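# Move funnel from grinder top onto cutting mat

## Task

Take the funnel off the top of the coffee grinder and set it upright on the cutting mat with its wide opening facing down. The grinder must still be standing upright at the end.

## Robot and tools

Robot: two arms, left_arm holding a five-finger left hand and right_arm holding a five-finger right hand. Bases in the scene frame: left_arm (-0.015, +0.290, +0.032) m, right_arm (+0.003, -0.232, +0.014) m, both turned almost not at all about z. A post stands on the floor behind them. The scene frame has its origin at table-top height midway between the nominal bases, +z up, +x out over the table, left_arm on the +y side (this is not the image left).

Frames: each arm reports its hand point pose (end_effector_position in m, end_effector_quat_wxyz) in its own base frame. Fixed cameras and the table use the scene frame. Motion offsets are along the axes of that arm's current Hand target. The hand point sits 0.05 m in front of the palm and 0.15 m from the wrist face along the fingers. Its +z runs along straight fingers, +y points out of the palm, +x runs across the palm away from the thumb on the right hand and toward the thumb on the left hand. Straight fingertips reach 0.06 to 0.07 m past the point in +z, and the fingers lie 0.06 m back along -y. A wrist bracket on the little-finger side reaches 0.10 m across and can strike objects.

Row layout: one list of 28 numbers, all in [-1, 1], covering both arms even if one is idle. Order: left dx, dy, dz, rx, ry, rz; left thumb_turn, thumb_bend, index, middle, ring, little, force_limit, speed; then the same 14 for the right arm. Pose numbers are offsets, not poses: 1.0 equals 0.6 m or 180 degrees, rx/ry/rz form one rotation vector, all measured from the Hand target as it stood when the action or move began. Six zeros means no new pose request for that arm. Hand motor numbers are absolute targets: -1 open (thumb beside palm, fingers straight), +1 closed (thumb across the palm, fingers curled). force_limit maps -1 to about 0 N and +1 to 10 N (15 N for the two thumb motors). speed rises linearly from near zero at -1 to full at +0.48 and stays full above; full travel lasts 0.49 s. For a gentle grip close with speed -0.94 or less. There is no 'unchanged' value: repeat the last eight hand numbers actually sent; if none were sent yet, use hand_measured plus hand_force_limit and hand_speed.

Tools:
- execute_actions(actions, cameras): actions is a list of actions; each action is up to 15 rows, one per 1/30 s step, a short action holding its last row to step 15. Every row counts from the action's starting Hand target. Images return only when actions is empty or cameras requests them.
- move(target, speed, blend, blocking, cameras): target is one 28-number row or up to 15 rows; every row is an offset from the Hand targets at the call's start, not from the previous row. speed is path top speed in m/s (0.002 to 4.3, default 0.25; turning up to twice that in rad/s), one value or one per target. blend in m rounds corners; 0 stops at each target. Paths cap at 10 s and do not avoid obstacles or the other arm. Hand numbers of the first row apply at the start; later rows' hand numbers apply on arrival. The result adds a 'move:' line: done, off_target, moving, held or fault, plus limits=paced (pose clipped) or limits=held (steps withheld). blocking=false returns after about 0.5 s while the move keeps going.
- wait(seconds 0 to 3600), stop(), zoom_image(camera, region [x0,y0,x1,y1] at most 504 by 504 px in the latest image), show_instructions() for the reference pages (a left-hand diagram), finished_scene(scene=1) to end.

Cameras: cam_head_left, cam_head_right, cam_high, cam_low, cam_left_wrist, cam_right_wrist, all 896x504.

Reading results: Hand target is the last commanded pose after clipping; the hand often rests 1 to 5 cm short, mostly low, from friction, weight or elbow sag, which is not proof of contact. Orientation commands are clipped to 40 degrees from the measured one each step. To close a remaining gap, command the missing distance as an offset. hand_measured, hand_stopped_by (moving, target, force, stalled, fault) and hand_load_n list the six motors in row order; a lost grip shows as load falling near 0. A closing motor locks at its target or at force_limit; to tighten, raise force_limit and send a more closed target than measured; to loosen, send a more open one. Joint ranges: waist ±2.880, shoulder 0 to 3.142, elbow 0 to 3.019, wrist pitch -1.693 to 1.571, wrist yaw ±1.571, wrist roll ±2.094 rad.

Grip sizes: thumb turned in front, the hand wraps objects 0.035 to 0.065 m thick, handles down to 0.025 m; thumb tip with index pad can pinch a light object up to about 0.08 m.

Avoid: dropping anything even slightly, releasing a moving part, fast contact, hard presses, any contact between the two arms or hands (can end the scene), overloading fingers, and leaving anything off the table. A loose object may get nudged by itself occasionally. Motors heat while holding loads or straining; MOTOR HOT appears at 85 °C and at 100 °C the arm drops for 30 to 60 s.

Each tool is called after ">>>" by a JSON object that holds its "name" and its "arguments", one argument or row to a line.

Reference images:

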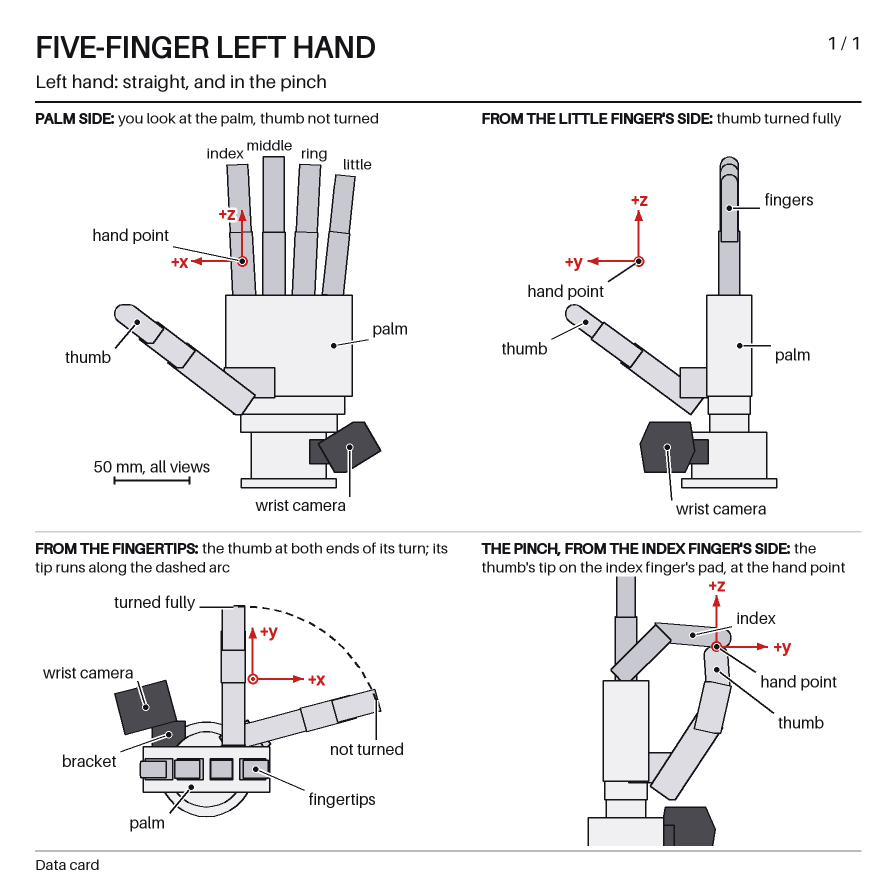

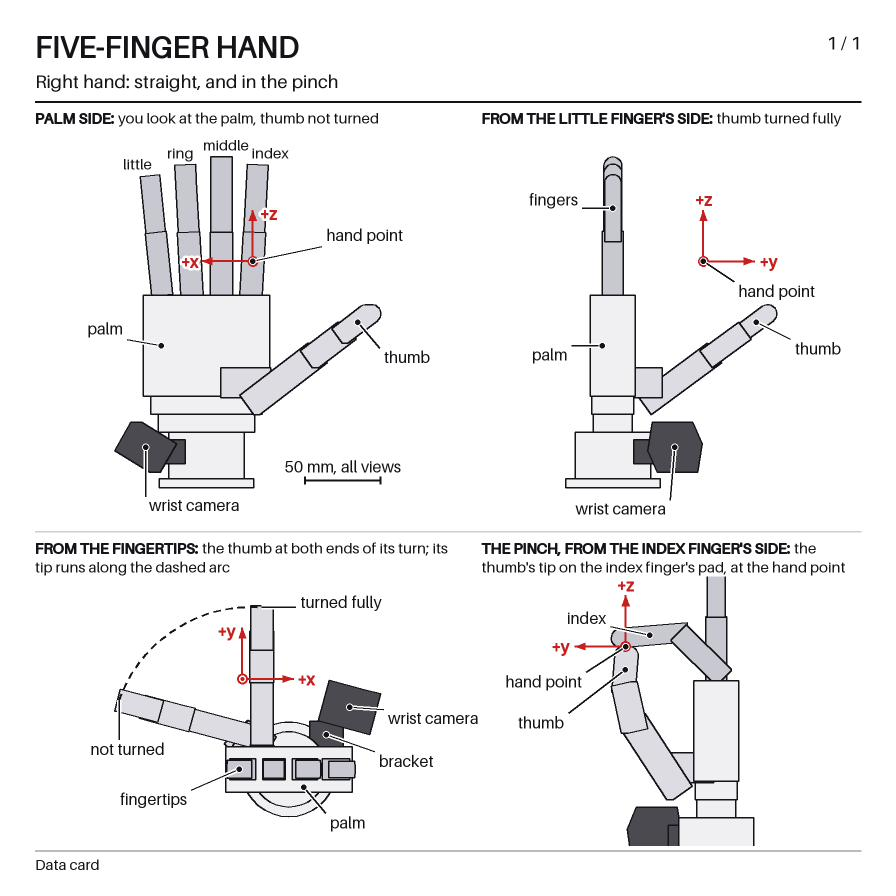

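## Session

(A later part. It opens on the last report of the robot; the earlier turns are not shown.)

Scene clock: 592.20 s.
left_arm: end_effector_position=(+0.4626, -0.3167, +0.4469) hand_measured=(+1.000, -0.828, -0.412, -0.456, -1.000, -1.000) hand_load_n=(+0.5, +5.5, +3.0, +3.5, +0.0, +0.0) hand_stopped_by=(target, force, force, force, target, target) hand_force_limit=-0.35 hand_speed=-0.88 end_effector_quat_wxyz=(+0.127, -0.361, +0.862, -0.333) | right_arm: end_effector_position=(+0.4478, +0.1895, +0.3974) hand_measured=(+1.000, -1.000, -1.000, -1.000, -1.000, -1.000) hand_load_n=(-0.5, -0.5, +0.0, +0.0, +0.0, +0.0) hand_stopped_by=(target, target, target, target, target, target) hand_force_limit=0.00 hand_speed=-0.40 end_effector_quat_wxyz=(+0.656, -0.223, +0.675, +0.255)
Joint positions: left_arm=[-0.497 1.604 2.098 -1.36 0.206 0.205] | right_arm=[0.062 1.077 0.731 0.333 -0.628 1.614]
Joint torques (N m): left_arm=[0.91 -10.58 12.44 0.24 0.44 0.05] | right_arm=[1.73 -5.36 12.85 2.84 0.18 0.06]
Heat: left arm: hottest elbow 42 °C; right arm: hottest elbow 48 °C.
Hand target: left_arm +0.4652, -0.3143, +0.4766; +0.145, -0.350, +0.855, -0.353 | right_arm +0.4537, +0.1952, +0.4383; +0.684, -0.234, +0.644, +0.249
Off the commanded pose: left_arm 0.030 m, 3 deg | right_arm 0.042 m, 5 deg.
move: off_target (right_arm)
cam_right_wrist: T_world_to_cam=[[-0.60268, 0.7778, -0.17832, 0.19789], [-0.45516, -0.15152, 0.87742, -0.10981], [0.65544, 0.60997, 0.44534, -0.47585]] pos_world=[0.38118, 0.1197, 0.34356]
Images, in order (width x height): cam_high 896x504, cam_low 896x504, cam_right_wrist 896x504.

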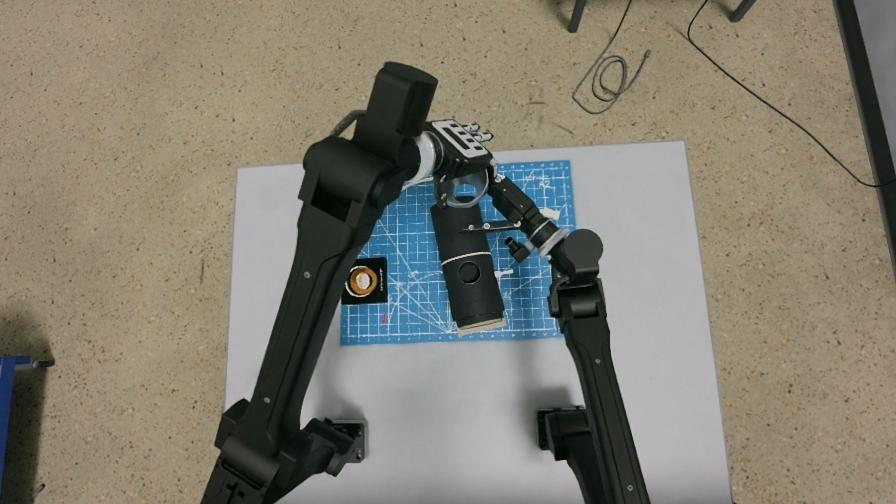

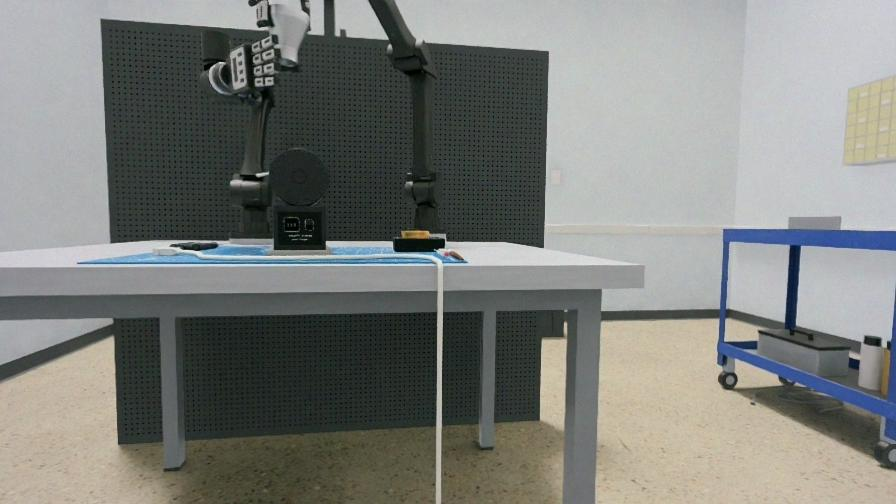

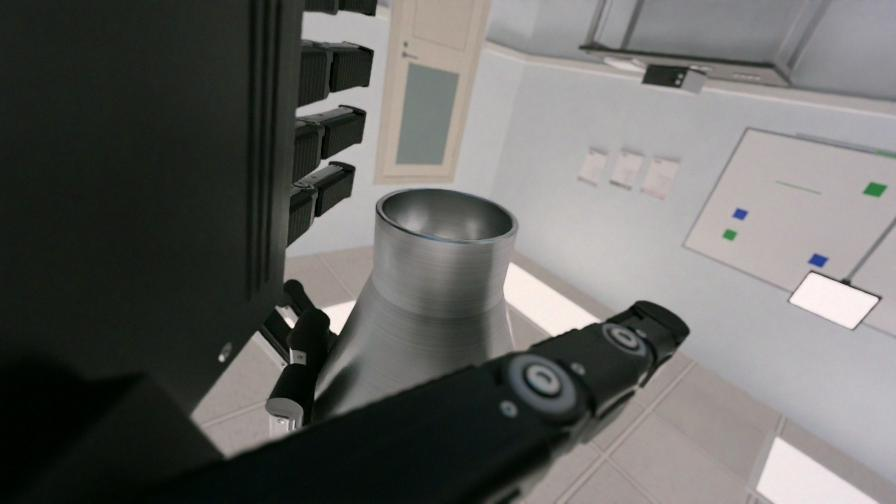

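>>> {"name": "move", "arguments": {
  "target": [
    [0,0,0,0,0,0,1,-0.45,0.05,0.15,-1,-1,-0.35,-0.88, -0.0133,0,0,0,0,0,1,-1,-1,-1,-1,-1,0,-0.4]
  ],
  "speed": 0.04,
  "cameras": ["cam_low"]
}}

Scene clock: 597.33 s.
left_arm: end_effector_position=(+0.4626, -0.3167, +0.4469) hand_measured=(+1.000, -0.828, -0.412, -0.456, -1.000, -1.000) hand_load_n=(+0.5, +6.0, +3.0, +4.0, +0.0, +0.0) hand_stopped_by=(target, force, force, force, target, target) hand_force_limit=-0.35 hand_speed=-0.88 end_effector_quat_wxyz=(+0.127, -0.361, +0.862, -0.333) | right_arm: end_effector_position=(+0.4494, +0.1896, +0.4068) hand_measured=(+1.000, -1.000, -1.000, -1.000, -1.000, -1.000) hand_load_n=(-0.5, +0.0, +0.0, +0.0, +0.0, +0.0) hand_stopped_by=(target, target, target, target, target, target) hand_force_limit=0.00 hand_speed=-0.40 end_effector_quat_wxyz=(+0.661, -0.225, +0.669, +0.253)
Joint positions: left_arm=[-0.497 1.604 2.098 -1.36 0.206 0.205] | right_arm=[0.062 1.077 0.748 0.333 -0.628 1.614]
Joint torques (N m): left_arm=[0.85 -10.81 12.44 0.25 0.45 0.06] | right_arm=[1.55 -6.01 12.85 1.84 0.17 0.05]
Heat: left arm: hottest elbow 42 °C; right arm: hottest elbow 49 °C.
Hand target: left_arm +0.4652, -0.3143, +0.4766; +0.145, -0.350, +0.855, -0.353 | right_arm +0.4534, +0.1949, +0.4463; +0.684, -0.234, +0.644, +0.249
Off the commanded pose: left_arm 0.030 m, 3 deg | right_arm 0.040 m, 4 deg.
move: off_target (right_arm)

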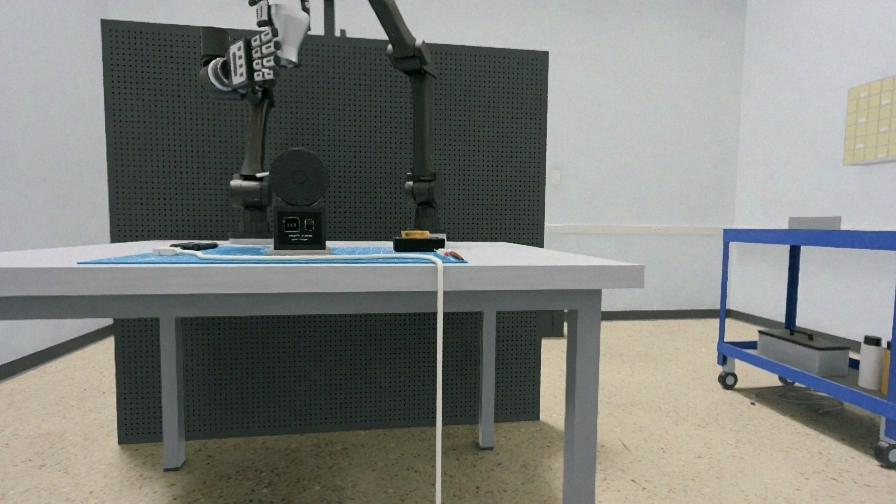

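>>> {"name": "move", "arguments": {
  "target": [
    [0,0,0,0,0,0,1,-0.45,0.05,0.15,-1,-1,-0.35,-0.88, 0.0083,0,0,0,0,0,1,-1,-1,-1,-1,-1,0,-0.4]
  ],
  "speed": 0.04,
  "cameras": []
}}

Scene clock: 601.00 s.
left_arm: end_effector_position=(+0.4626, -0.3167, +0.4469) hand_measured=(+1.000, -0.828, -0.412, -0.456, -1.000, -1.000) hand_load_n=(+0.5, +6.0, +3.0, +4.0, +0.0, +0.0) hand_stopped_by=(target, force, force, force, target, target) hand_force_limit=-0.35 hand_speed=-0.88 end_effector_quat_wxyz=(+0.127, -0.361, +0.862, -0.333) | right_arm: end_effector_position=(+0.4494, +0.1896, +0.4068) hand_measured=(+1.000, -1.000, -1.000, -1.000, -1.000, -1.000) hand_load_n=(+0.0, +0.0, +0.0, +0.0, +0.0, +0.0) hand_stopped_by=(target, target, target, target, target, target) hand_force_limit=0.00 hand_speed=-0.40 end_effector_quat_wxyz=(+0.661, -0.225, +0.669, +0.253)
Joint positions: left_arm=[-0.497 1.604 2.098 -1.36 0.206 0.205] | right_arm=[0.062 1.077 0.748 0.333 -0.627 1.614]
Joint torques (N m): left_arm=[0.97 -10.7 12.42 0.31 0.44 0.06] | right_arm=[1.73 -5.36 12.25 2.48 0.19 0.07]
Heat: left arm: hottest elbow 42 °C; right arm: hottest elbow 49 °C.
Hand target: left_arm +0.4652, -0.3143, +0.4766; +0.145, -0.350, +0.855, -0.353 | right_arm +0.4536, +0.1950, +0.4413; +0.684, -0.234, +0.644, +0.249
Off the commanded pose: left_arm 0.030 m, 3 deg | right_arm 0.035 m, 4 deg.
move: off_target (right_arm)

>>> {"name": "move", "arguments": {
  "target": [
    [0,0,0,0,0,0,1,-0.45,0.05,0.15,-1,-1,-0.35,-0.88, 0.0083,0,0,0,0,0,1,-1,-1,-1,-1,-1,0,-0.4]
  ],
  "speed": 0.04,
  "cameras": []
}}

Scene clock: 603.90 s.
left_arm: end_effector_position=(+0.4626, -0.3167, +0.4469) hand_measured=(+1.000, -0.828, -0.412, -0.456, -1.000, -1.000) hand_load_n=(+0.5, +6.0, +3.0, +3.5, +0.0, +0.0) hand_stopped_by=(target, force, force, force, target, target) hand_force_limit=-0.35 hand_speed=-0.88 end_effector_quat_wxyz=(+0.127, -0.361, +0.862, -0.333) | right_arm: end_effector_position=(+0.4506, +0.1895, +0.4059) hand_measured=(+1.000, -1.000, -1.000, -1.000, -1.000, -1.000) hand_load_n=(+0.0, +0.0, +0.0, -0.5, +0.0, +0.0) hand_stopped_by=(target, target, target, target, target, target) hand_force_limit=0.00 hand_speed=-0.40 end_effector_quat_wxyz=(+0.662, -0.225, +0.669, +0.253)
Joint positions: left_arm=[-0.497 1.604 2.098 -1.36 0.206 0.205] | right_arm=[0.062 1.082 0.748 0.338 -0.627 1.614]
Joint torques (N m): left_arm=[0.97 -10.7 12.41 0.28 0.45 0.06] | right_arm=[1.67 -5.54 11.58 2.86 0.19 0.05]
Heat: left arm: hottest elbow 42 °C; right arm: hottest elbow 49 °C.
Hand target: left_arm +0.4652, -0.3143, +0.4766; +0.145, -0.350, +0.855, -0.353 | right_arm +0.4538, +0.1952, +0.4363; +0.684, -0.235, +0.644, +0.249
Off the commanded pose: left_arm 0.030 m, 3 deg | right_arm 0.031 m, 4 deg.
move: off_target (right_arm)

>>> {"name": "move", "arguments": {
  "target": [
    [0,0,0,0,0,0,1,-0.45,0.05,0.15,-1,-1,-0.35,-0.88, 0.005,0,0,0,0,0,1,-1,-1,-1,-1,-1,0,-0.4]
  ],
  "speed": 0.04,
  "cameras": ["cam_low","cam_high","cam_right_wrist"]
}}

>>> {"name": "zoom_image", "arguments": {
  "camera": "cam_low",
  "region": [210, 0, 330, 120]
}}

Scene clock: 606.33 s.
left_arm: end_effector_position=(+0.4626, -0.3167, +0.4469) hand_measured=(+1.000, -0.828, -0.412, -0.456, -1.000, -1.000) hand_load_n=(+0.5, +6.0, +3.0, +4.0, +0.0, +0.0) hand_stopped_by=(target, force, force, force, target, target) hand_force_limit=-0.35 hand_speed=-0.88 end_effector_quat_wxyz=(+0.127, -0.361, +0.862, -0.333) | right_arm: end_effector_position=(+0.4512, +0.1895, +0.4064) hand_measured=(+1.000, -1.000, -1.000, -1.000, -1.000, -1.000) hand_load_n=(-0.5, +0.0, +0.0, +0.0, +0.0, +0.0) hand_stopped_by=(target, target, target, target, target, target) hand_force_limit=0.00 hand_speed=-0.40 end_effector_quat_wxyz=(+0.664, -0.225, +0.667, +0.252)
Joint positions: left_arm=[-0.497 1.604 2.098 -1.36 0.206 0.205] | right_arm=[0.062 1.085 0.748 0.347 -0.626 1.614]
Joint torques (N m): left_arm=[0.91 -10.75 12.45 0.28 0.45 0.05] | right_arm=[1.67 -5.48 11.22 2.86 0.18 0.05]
Heat: left arm: hottest elbow 42 °C; right arm: hottest elbow 50 °C.
Hand target: left_arm +0.4652, -0.3143, +0.4766; +0.145, -0.350, +0.855, -0.353 | right_arm +0.4539, +0.1954, +0.4334; +0.684, -0.235, +0.644, +0.249
Off the commanded pose: left_arm 0.030 m, 3 deg | right_arm 0.028 m, 4 deg.
move: off_target (right_arm)
cam_right_wrist: T_world_to_cam=[[-0.59706, 0.77897, -0.19164, 0.20419], [-0.47638, -0.15208, 0.86599, -0.10171], [0.64543, 0.60834, 0.46189, -0.48397]] pos_world=[0.38583, 0.1199, 0.35075]
Images, in order (width x height): cam_high 896x504, cam_low 896x504, cam_right_wrist 896x504.

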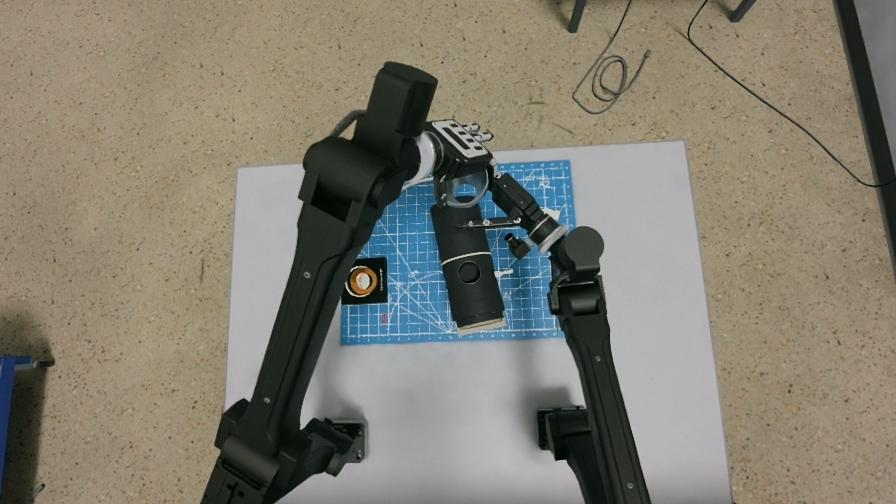

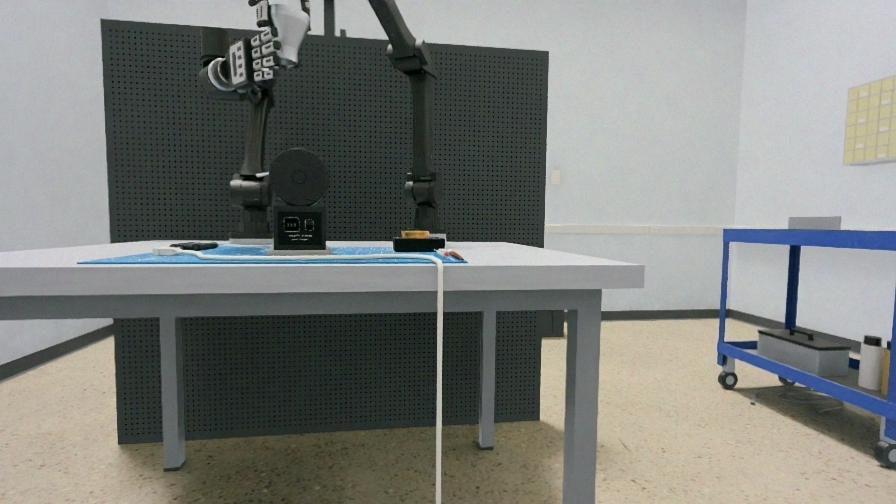

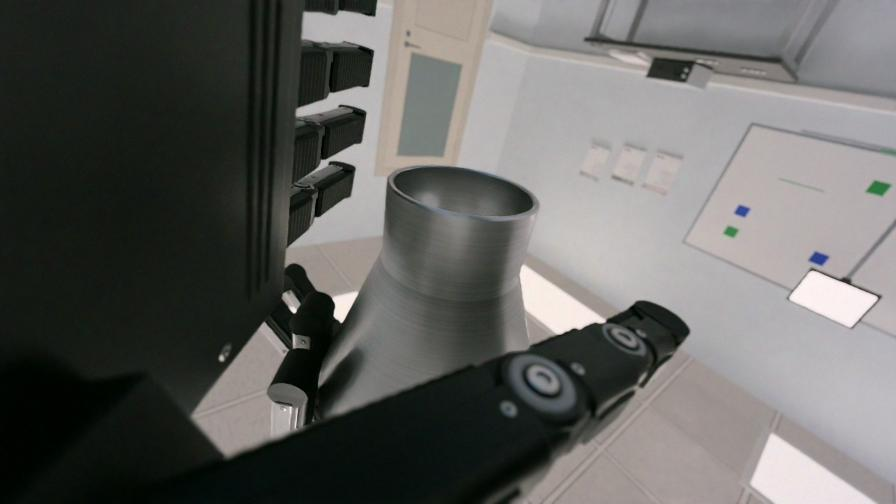

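Scaled by 4.200.

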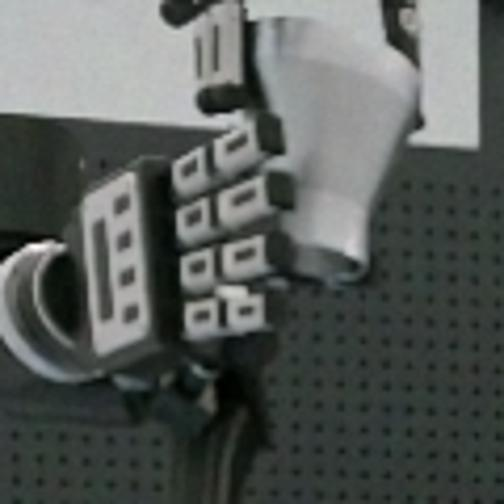

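>>> {"name": "move", "arguments": {
  "target": [
    [0,0,0,0,0,0,1,-0.45,0.05,0.15,-1,-1,-0.35,-0.88, 0.01,0,0,0,0.01,0,1,-1,-1,-1,-1,-1,0,-0.4]
  ],
  "speed": 0.04,
  "cameras": ["cam_low"]
}}

>>> {"name": "zoom_image", "arguments": {
  "camera": "cam_low",
  "region": [210, 0, 330, 120]
}}

Scene clock: 614.07 s.
left_arm: end_effector_position=(+0.4626, -0.3167, +0.4469) hand_measured=(+1.000, -0.828, -0.412, -0.456, -1.000, -1.000) hand_load_n=(+0.5, +6.0, +3.0, +3.5, +0.0, -0.5) hand_stopped_by=(target, force, force, force, target, target) hand_force_limit=-0.35 hand_speed=-0.88 end_effector_quat_wxyz=(+0.127, -0.361, +0.862, -0.333) | right_arm: end_effector_position=(+0.4515, +0.1897, +0.4035) hand_measured=(+1.000, -1.000, -1.000, -1.000, -1.000, -1.000) hand_load_n=(+0.0, +0.0, -0.5, +0.0, +0.0, +0.0) hand_stopped_by=(target, target, target, target, target, target) hand_force_limit=0.00 hand_speed=-0.40 end_effector_quat_wxyz=(+0.661, -0.226, +0.670, +0.251)
Joint positions: left_arm=[-0.497 1.604 2.098 -1.36 0.206 0.205] | right_arm=[0.062 1.085 0.748 0.335 -0.626 1.607]
Joint torques (N m): left_arm=[0.91 -10.58 12.46 0.27 0.45 0.05] | right_arm=[1.55 -5.83 11.54 1.36 0.1 -0.09]
Heat: left arm: hottest elbow 42 °C; right arm: hottest elbow 50 °C.
Hand target: left_arm +0.4652, -0.3143, +0.4766; +0.145, -0.350, +0.855, -0.353 | right_arm +0.4542, +0.1956, +0.4273; +0.674, -0.238, +0.655, +0.246
Off the commanded pose: left_arm 0.030 m, 3 deg | right_arm 0.025 m, 3 deg.
move: off_target (right_arm)

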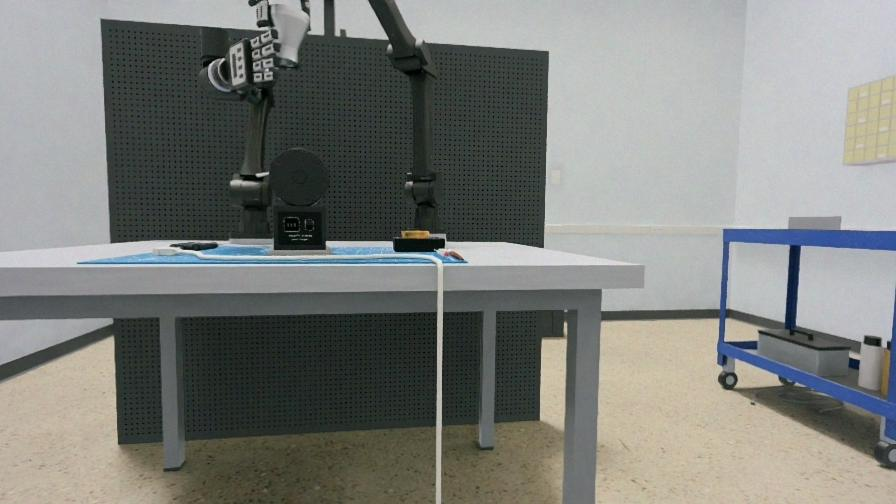

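Scaled by 4.200.

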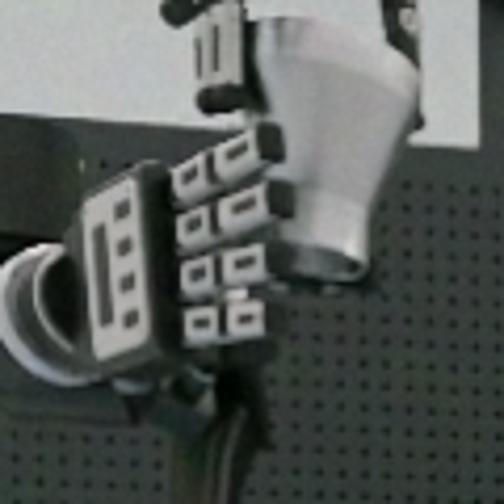

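>>> {"name": "move", "arguments": {
  "target": [
    [0,0,0,0,0,0,1,-0.45,0.05,0.15,-1,-1,-0.35,-0.88, 0.012,0,0,0,0,0,1,-1,-1,-1,-1,-1,0,-0.4]
  ],
  "speed": 0.04,
  "cameras": ["cam_low","cam_high","cam_right_wrist"]
}}

>>> {"name": "zoom_image", "arguments": {
  "camera": "cam_low",
  "region": [210, 0, 330, 120]
}}

Scene clock: 618.40 s.
left_arm: end_effector_position=(+0.4626, -0.3167, +0.4469) hand_measured=(+1.000, -0.828, -0.412, -0.456, -1.000, -1.000) hand_load_n=(+0.5, +6.0, +2.5, +3.5, +0.0, +0.0) hand_stopped_by=(target, force, force, force, target, target) hand_force_limit=-0.35 hand_speed=-0.88 end_effector_quat_wxyz=(+0.127, -0.361, +0.862, -0.333) | right_arm: end_effector_position=(+0.4528, +0.1898, +0.4014) hand_measured=(+1.000, -1.000, -1.000, -1.000, -1.000, -1.000) hand_load_n=(+0.0, +0.0, +0.0, +0.0, +0.0, +0.0) hand_stopped_by=(target, target, target, target, target, target) hand_force_limit=0.00 hand_speed=-0.40 end_effector_quat_wxyz=(+0.659, -0.226, +0.672, +0.251)
Joint positions: left_arm=[-0.497 1.604 2.098 -1.36 0.206 0.205] | right_arm=[0.062 1.089 0.748 0.335 -0.626 1.607]
Joint torques (N m): left_arm=[0.97 -10.75 12.4 0.23 0.44 0.05] | right_arm=[1.67 -5.54 10.56 2.25 0.12 -0.09]
Heat: left arm: hottest elbow 42 °C; right arm: hottest elbow 50 °C.
Hand target: left_arm +0.4652, -0.3143, +0.4766; +0.145, -0.350, +0.855, -0.353 | right_arm +0.4544, +0.1957, +0.4201; +0.674, -0.239, +0.655, +0.245
Off the commanded pose: left_arm 0.030 m, 3 deg | right_arm 0.020 m, 3 deg.
move: off_target (right_arm)
cam_right_wrist: T_world_to_cam=[[-0.59941, 0.77765, -0.18966, 0.20444], [-0.46567, -0.14607, 0.87282, -0.10544], [0.65104, 0.6115, 0.44968, -0.4811]] pos_world=[0.38666, 0.11981, 0.34714]
Images, in order (width x height): cam_high 896x504, cam_low 896x504, cam_right_wrist 896x504.

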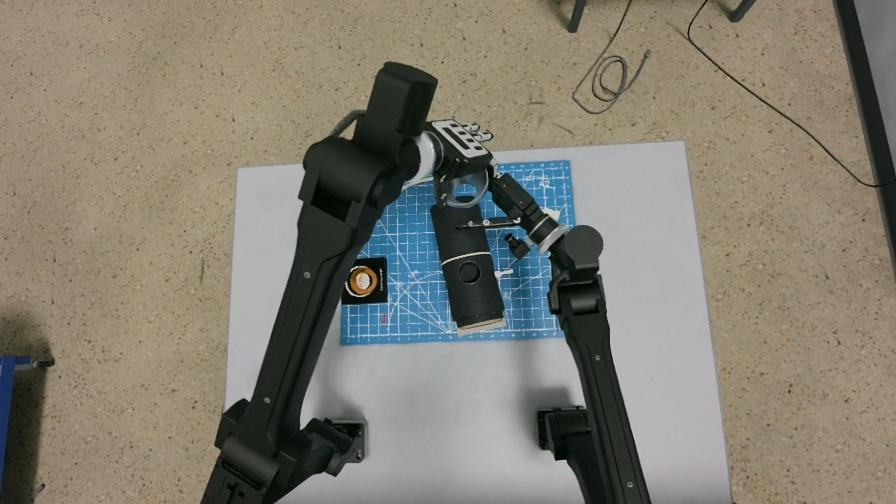

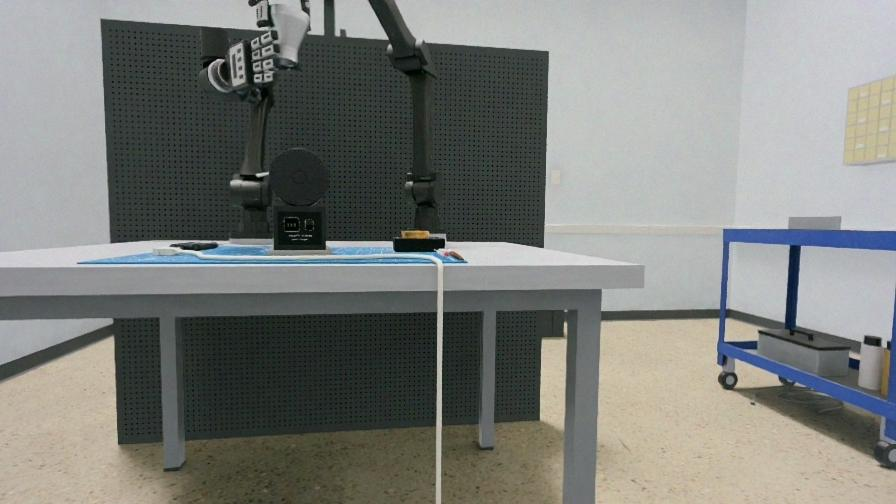

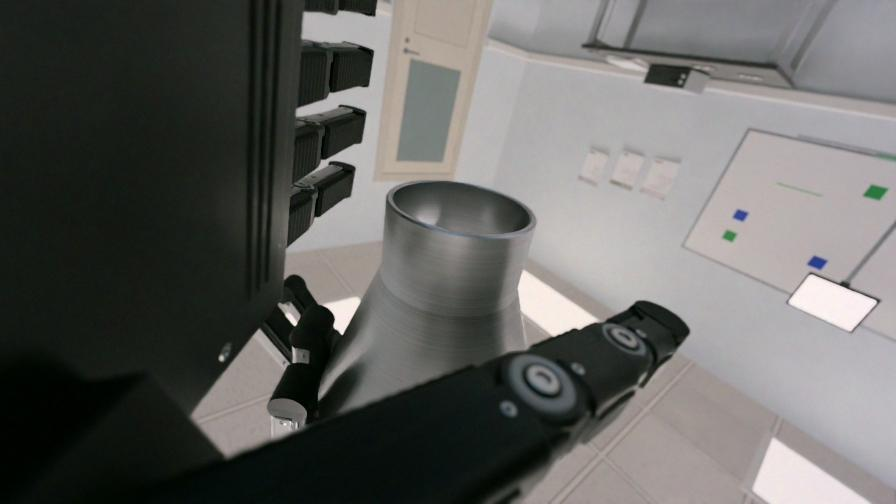

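Scaled by 4.200.

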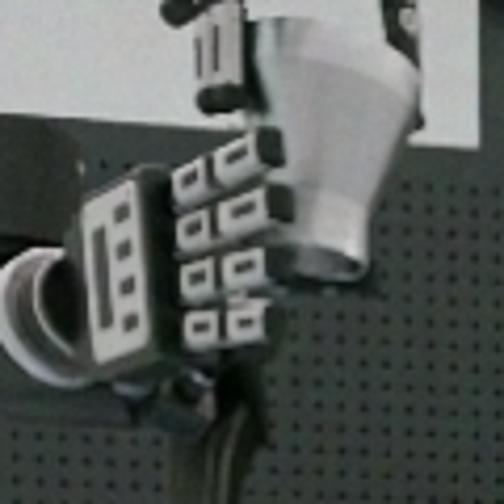

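>>> {"name": "move", "arguments": {
  "target": [
    [0,0,0,0,0,0,1,-0.45,0.05,0.15,-1,-1,-0.35,-0.88, 0,0,0,0,0,0,1,0.2,0.3,0.3,-1,-1,-0.8,-0.85]
  ],
  "speed": 0.04,
  "cameras": ["cam_low","cam_high","cam_right_wrist"]
}}

Scene clock: 626.13 s.
left_arm: end_effector_position=(+0.4595, -0.3198, +0.4474) hand_measured=(+1.000, -0.828, -0.412, -0.456, -1.000, -1.000) hand_load_n=(+0.5, +6.0, +2.5, +3.5, +0.0, +0.0) hand_stopped_by=(target, force, force, force, target, target) hand_force_limit=-0.35 hand_speed=-0.88 end_effector_quat_wxyz=(+0.124, -0.357, +0.863, -0.334) | right_arm: end_effector_position=(+0.4541, +0.1878, +0.4007) hand_measured=(+1.000, -0.522, -0.084, -0.056, -1.000, -1.000) hand_load_n=(+0.0, +2.5, +1.0, +1.5, +0.0, +0.0) hand_stopped_by=(target, force, force, force, target, target) hand_force_limit=-0.80 hand_speed=-0.85 end_effector_quat_wxyz=(+0.659, -0.225, +0.673, +0.249)
Joint positions: left_arm=[-0.503 1.604 2.099 -1.364 0.21 0.205] | right_arm=[0.058 1.091 0.748 0.335 -0.626 1.606]
Joint torques (N m): left_arm=[0.79 -10.64 12.38 0.31 0.3 0.05] | right_arm=[1.79 -5.77 10.51 2.26 0.11 -0.07]
Heat: left arm: hottest elbow 43 °C; right arm: hottest elbow 49 °C.
Hand target: left_arm +0.4651, -0.3142, +0.4766; +0.145, -0.350, +0.855, -0.353 | right_arm +0.4544, +0.1957, +0.4201; +0.674, -0.238, +0.655, +0.245
Off the commanded pose: left_arm 0.030 m, 4 deg | right_arm 0.021 m, 3 deg.
move: done
cam_right_wrist: T_world_to_cam=[[-0.59577, 0.78047, -0.18955, 0.20441], [-0.46543, -0.14316, 0.87343, -0.10539], [0.65455, 0.60858, 0.44855, -0.481]] pos_world=[0.38757, 0.11811, 0.34654]
Images, in order (width x height): cam_high 896x504, cam_low 896x504, cam_right_wrist 896x504.

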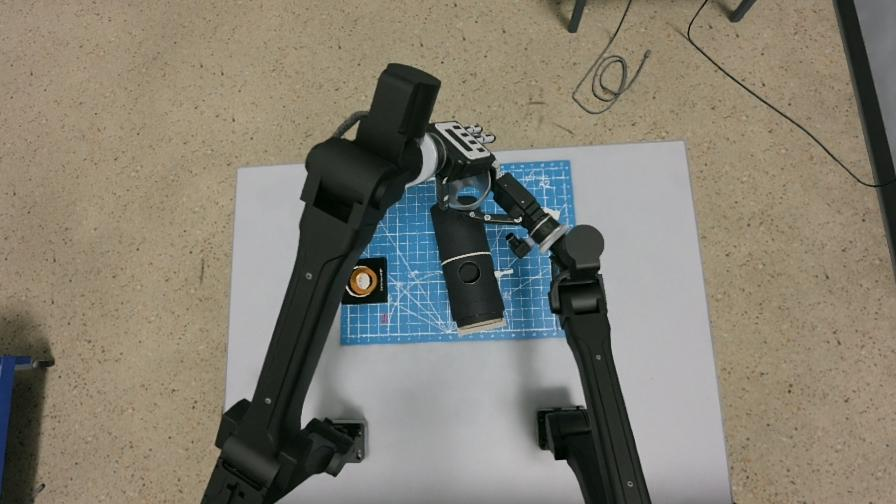

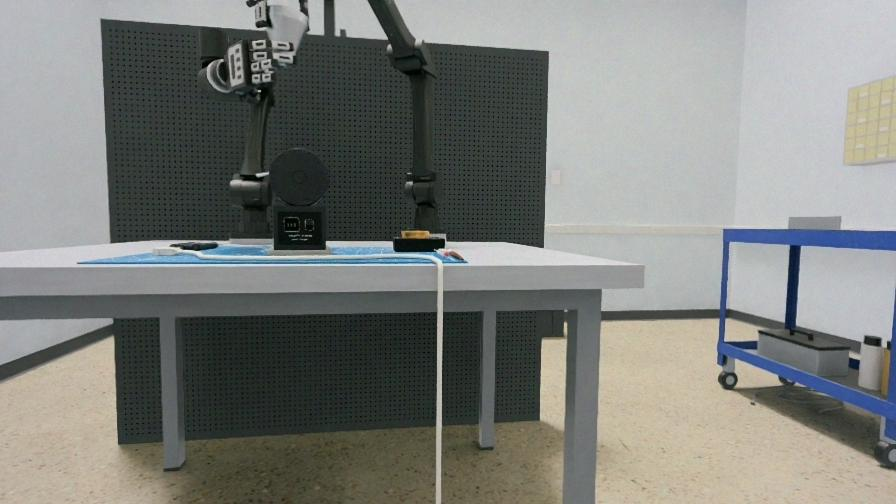

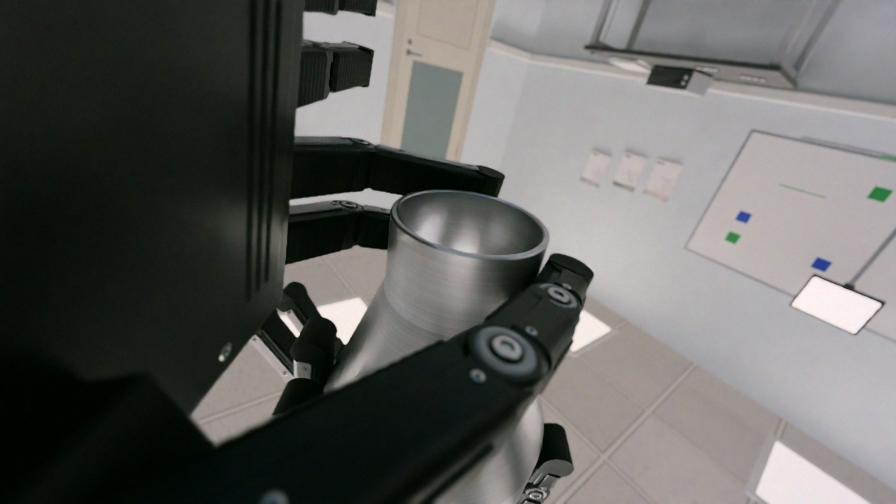

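>>> {"name": "zoom_image", "arguments": {
  "camera": "cam_right_wrist",
  "region": [280, 110, 620, 400]
}}

>>> {"name": "zoom_image", "arguments": {
  "camera": "cam_low",
  "region": [210, 0, 330, 120]
}}

Scaled by 1.482.

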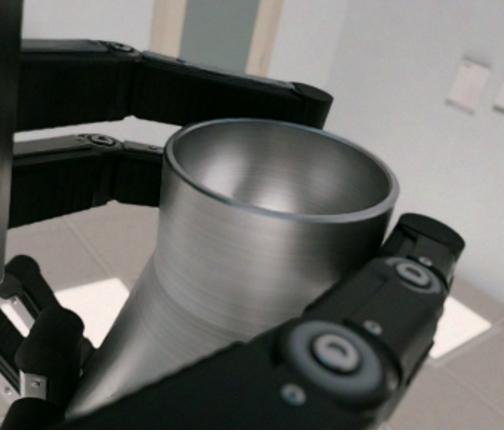

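Scaled by 4.200.

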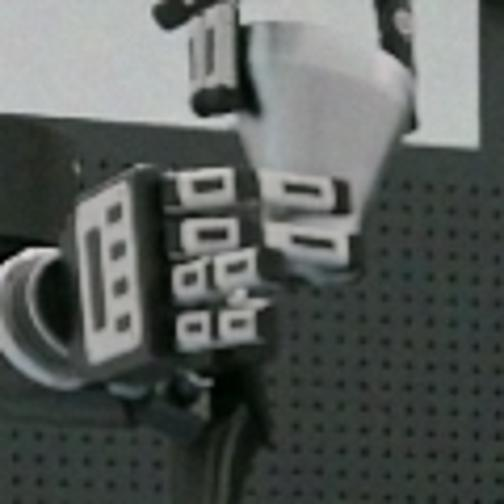

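>>> {"name": "move", "arguments": {
  "target": [
    [0,0,0,0,0,0,1,-0.45,0.05,0.15,-1,-1,-0.35,-0.88, 0,0,0,0,0,0,1,0.25,0.35,0.35,-1,-1,-0.3,-0.88]
  ],
  "speed": 0.04,
  "cameras": ["cam_low"]
}}

Scene clock: 632.73 s.
left_arm: end_effector_position=(+0.4592, -0.3198, +0.4473) hand_measured=(+1.000, -0.828, -0.412, -0.456, -1.000, -1.000) hand_load_n=(+0.0, +6.0, +2.5, +4.0, +0.0, +0.0) hand_stopped_by=(target, force, force, force, target, target) hand_force_limit=-0.35 hand_speed=-0.88 end_effector_quat_wxyz=(+0.124, -0.357, +0.864, -0.333) | right_arm: end_effector_position=(+0.4541, +0.1878, +0.4007) hand_measured=(+1.000, -0.518, -0.064, -0.038, -1.000, -1.000) hand_load_n=(+0.0, +7.5, +4.5, +4.5, +0.0, +0.0) hand_stopped_by=(target, force, force, force, target, target) hand_force_limit=-0.30 hand_speed=-0.88 end_effector_quat_wxyz=(+0.659, -0.225, +0.673, +0.249)
Joint positions: left_arm=[-0.503 1.604 2.099 -1.365 0.211 0.205] | right_arm=[0.058 1.091 0.748 0.335 -0.626 1.606]
Joint torques (N m): left_arm=[0.73 -10.7 12.37 0.43 0.28 0.05] | right_arm=[1.61 -5.71 10.52 2.26 0.11 -0.09]
Heat: left arm: hottest elbow 43 °C; right arm: hottest elbow 49 °C.
Hand target: left_arm +0.4651, -0.3142, +0.4765; +0.145, -0.350, +0.855, -0.353 | right_arm +0.4544, +0.1957, +0.4201; +0.674, -0.238, +0.655, +0.245
Off the commanded pose: left_arm 0.030 m, 4 deg | right_arm 0.021 m, 3 deg.
move: done

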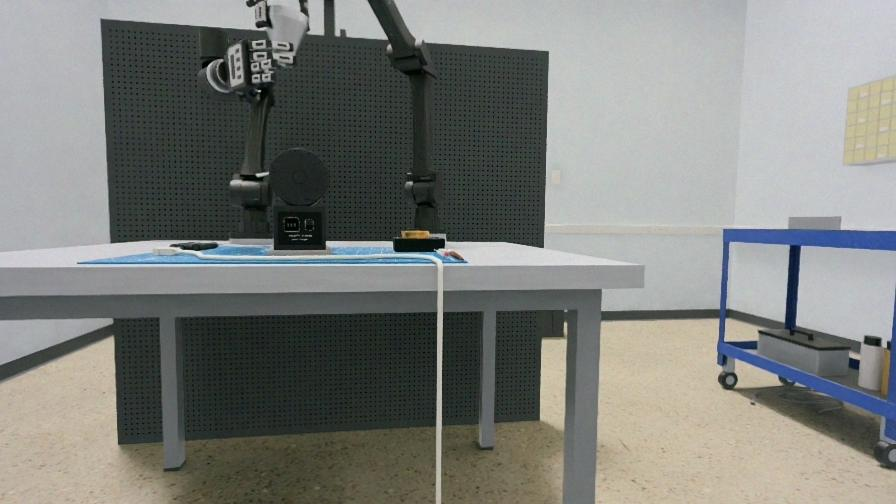

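>>> {"name": "move", "arguments": {
  "target": [
    [0,0,0,0,0,0,1,-1,-0.8,-0.8,-1,-1,-0.35,-0.85, 0,0,0,0,0,0,1,0.25,0.35,0.35,-1,-1,-0.3,-0.88]
  ],
  "speed": 0.04,
  "cameras": ["cam_low","cam_high","cam_left_wrist","cam_right_wrist"]
}}

Scene clock: 641.70 s.
left_arm: end_effector_position=(+0.4596, -0.3200, +0.4514) hand_measured=(+1.000, -1.000, -0.800, -0.800, -1.000, -1.000) hand_load_n=(+0.0, +0.0, -0.5, -0.5, +0.0, +0.0) hand_stopped_by=(target, target, target, target, target, target) hand_force_limit=-0.35 hand_speed=-0.85 end_effector_quat_wxyz=(+0.126, -0.356, +0.862, -0.337) | right_arm: end_effector_position=(+0.4549, +0.1879, +0.3991) hand_measured=(+1.000, -0.518, -0.064, -0.038, -1.000, -1.000) hand_load_n=(+0.0, +7.5, +2.5, +5.0, +0.0, +0.0) hand_stopped_by=(target, force, force, force, target, target) hand_force_limit=-0.30 hand_speed=-0.88 end_effector_quat_wxyz=(+0.659, -0.225, +0.674, +0.248)
Joint positions: left_arm=[-0.503 1.604 2.109 -1.365 0.211 0.205] | right_arm=[0.058 1.094 0.748 0.335 -0.626 1.602]
Joint torques (N m): left_arm=[0.91 -10.52 11.79 0.43 0.27 0.04] | right_arm=[1.55 -5.95 10.48 2.26 0.08 -0.04]
Heat: left arm: hottest elbow 43 °C; right arm: hottest elbow 49 °C.
Hand target: left_arm +0.4651, -0.3142, +0.4765; +0.145, -0.350, +0.855, -0.353 | right_arm +0.4543, +0.1957, +0.4201; +0.674, -0.239, +0.655, +0.245
Off the commanded pose: left_arm 0.026 m, 3 deg | right_arm 0.022 m, 3 deg.
move: done
cam_left_wrist: T_world_to_cam=[[0.29489, -0.72883, 0.61794, -0.64051], [-0.95551, -0.22012, 0.19636, 0.285], [-0.00709, -0.64835, -0.76131, 0.25958]] pos_world=[0.46304, -0.23579, 0.53745]
cam_right_wrist: T_world_to_cam=[[-0.59561, 0.78008, -0.19164, 0.20541], [-0.46492, -0.14021, 0.87418, -0.10469], [0.65506, 0.60977, 0.44618, -0.48041]] pos_world=[0.38837, 0.11802, 0.34524]
Images, in order (width x height): cam_high 896x504, cam_low 896x504, cam_left_wrist 896x504, cam_right_wrist 896x504.

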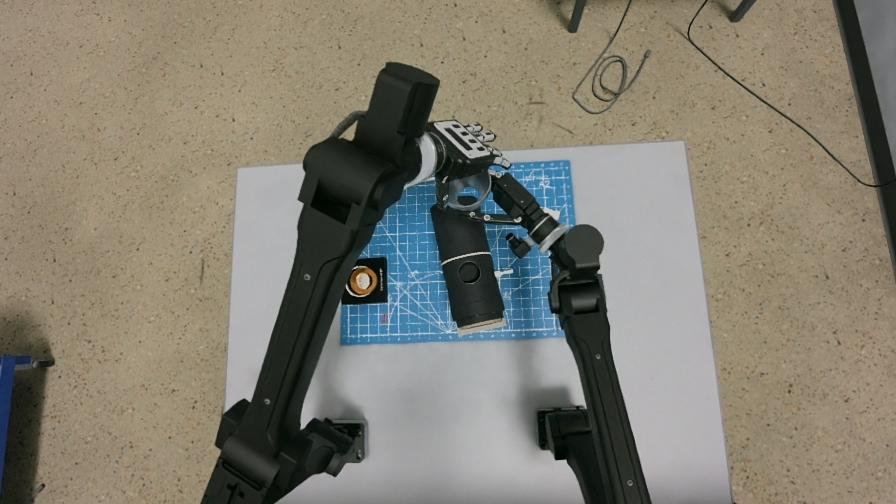

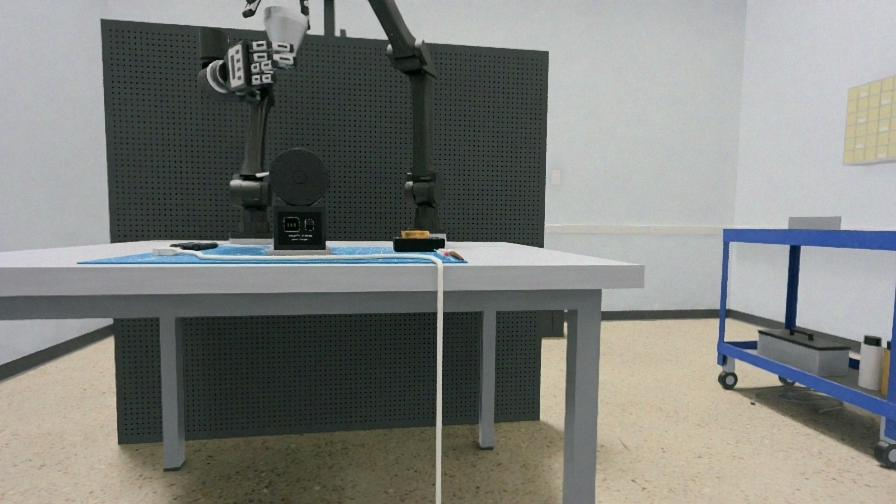

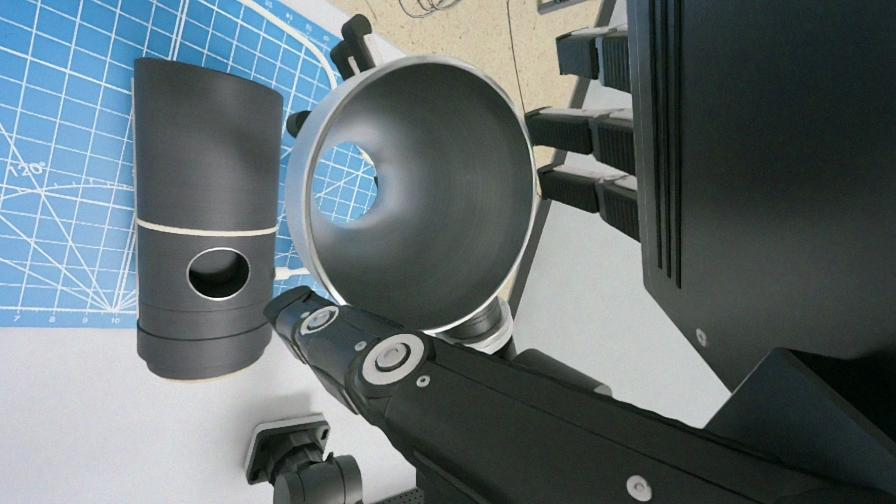

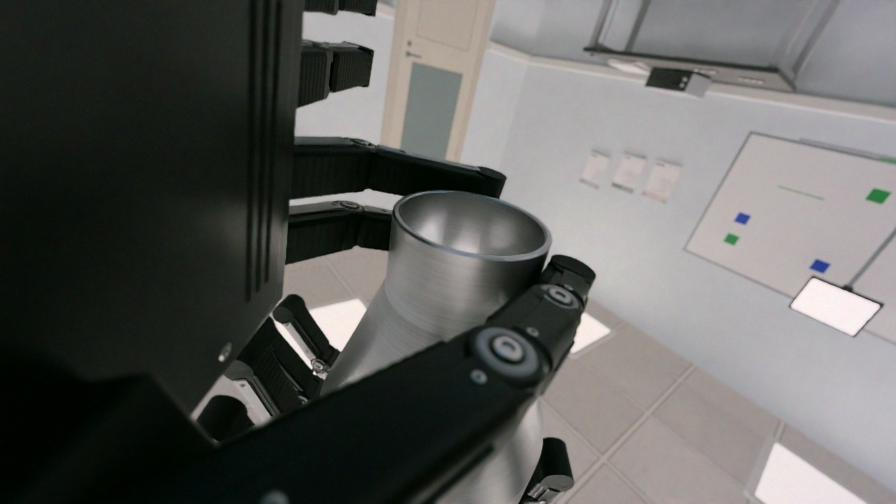

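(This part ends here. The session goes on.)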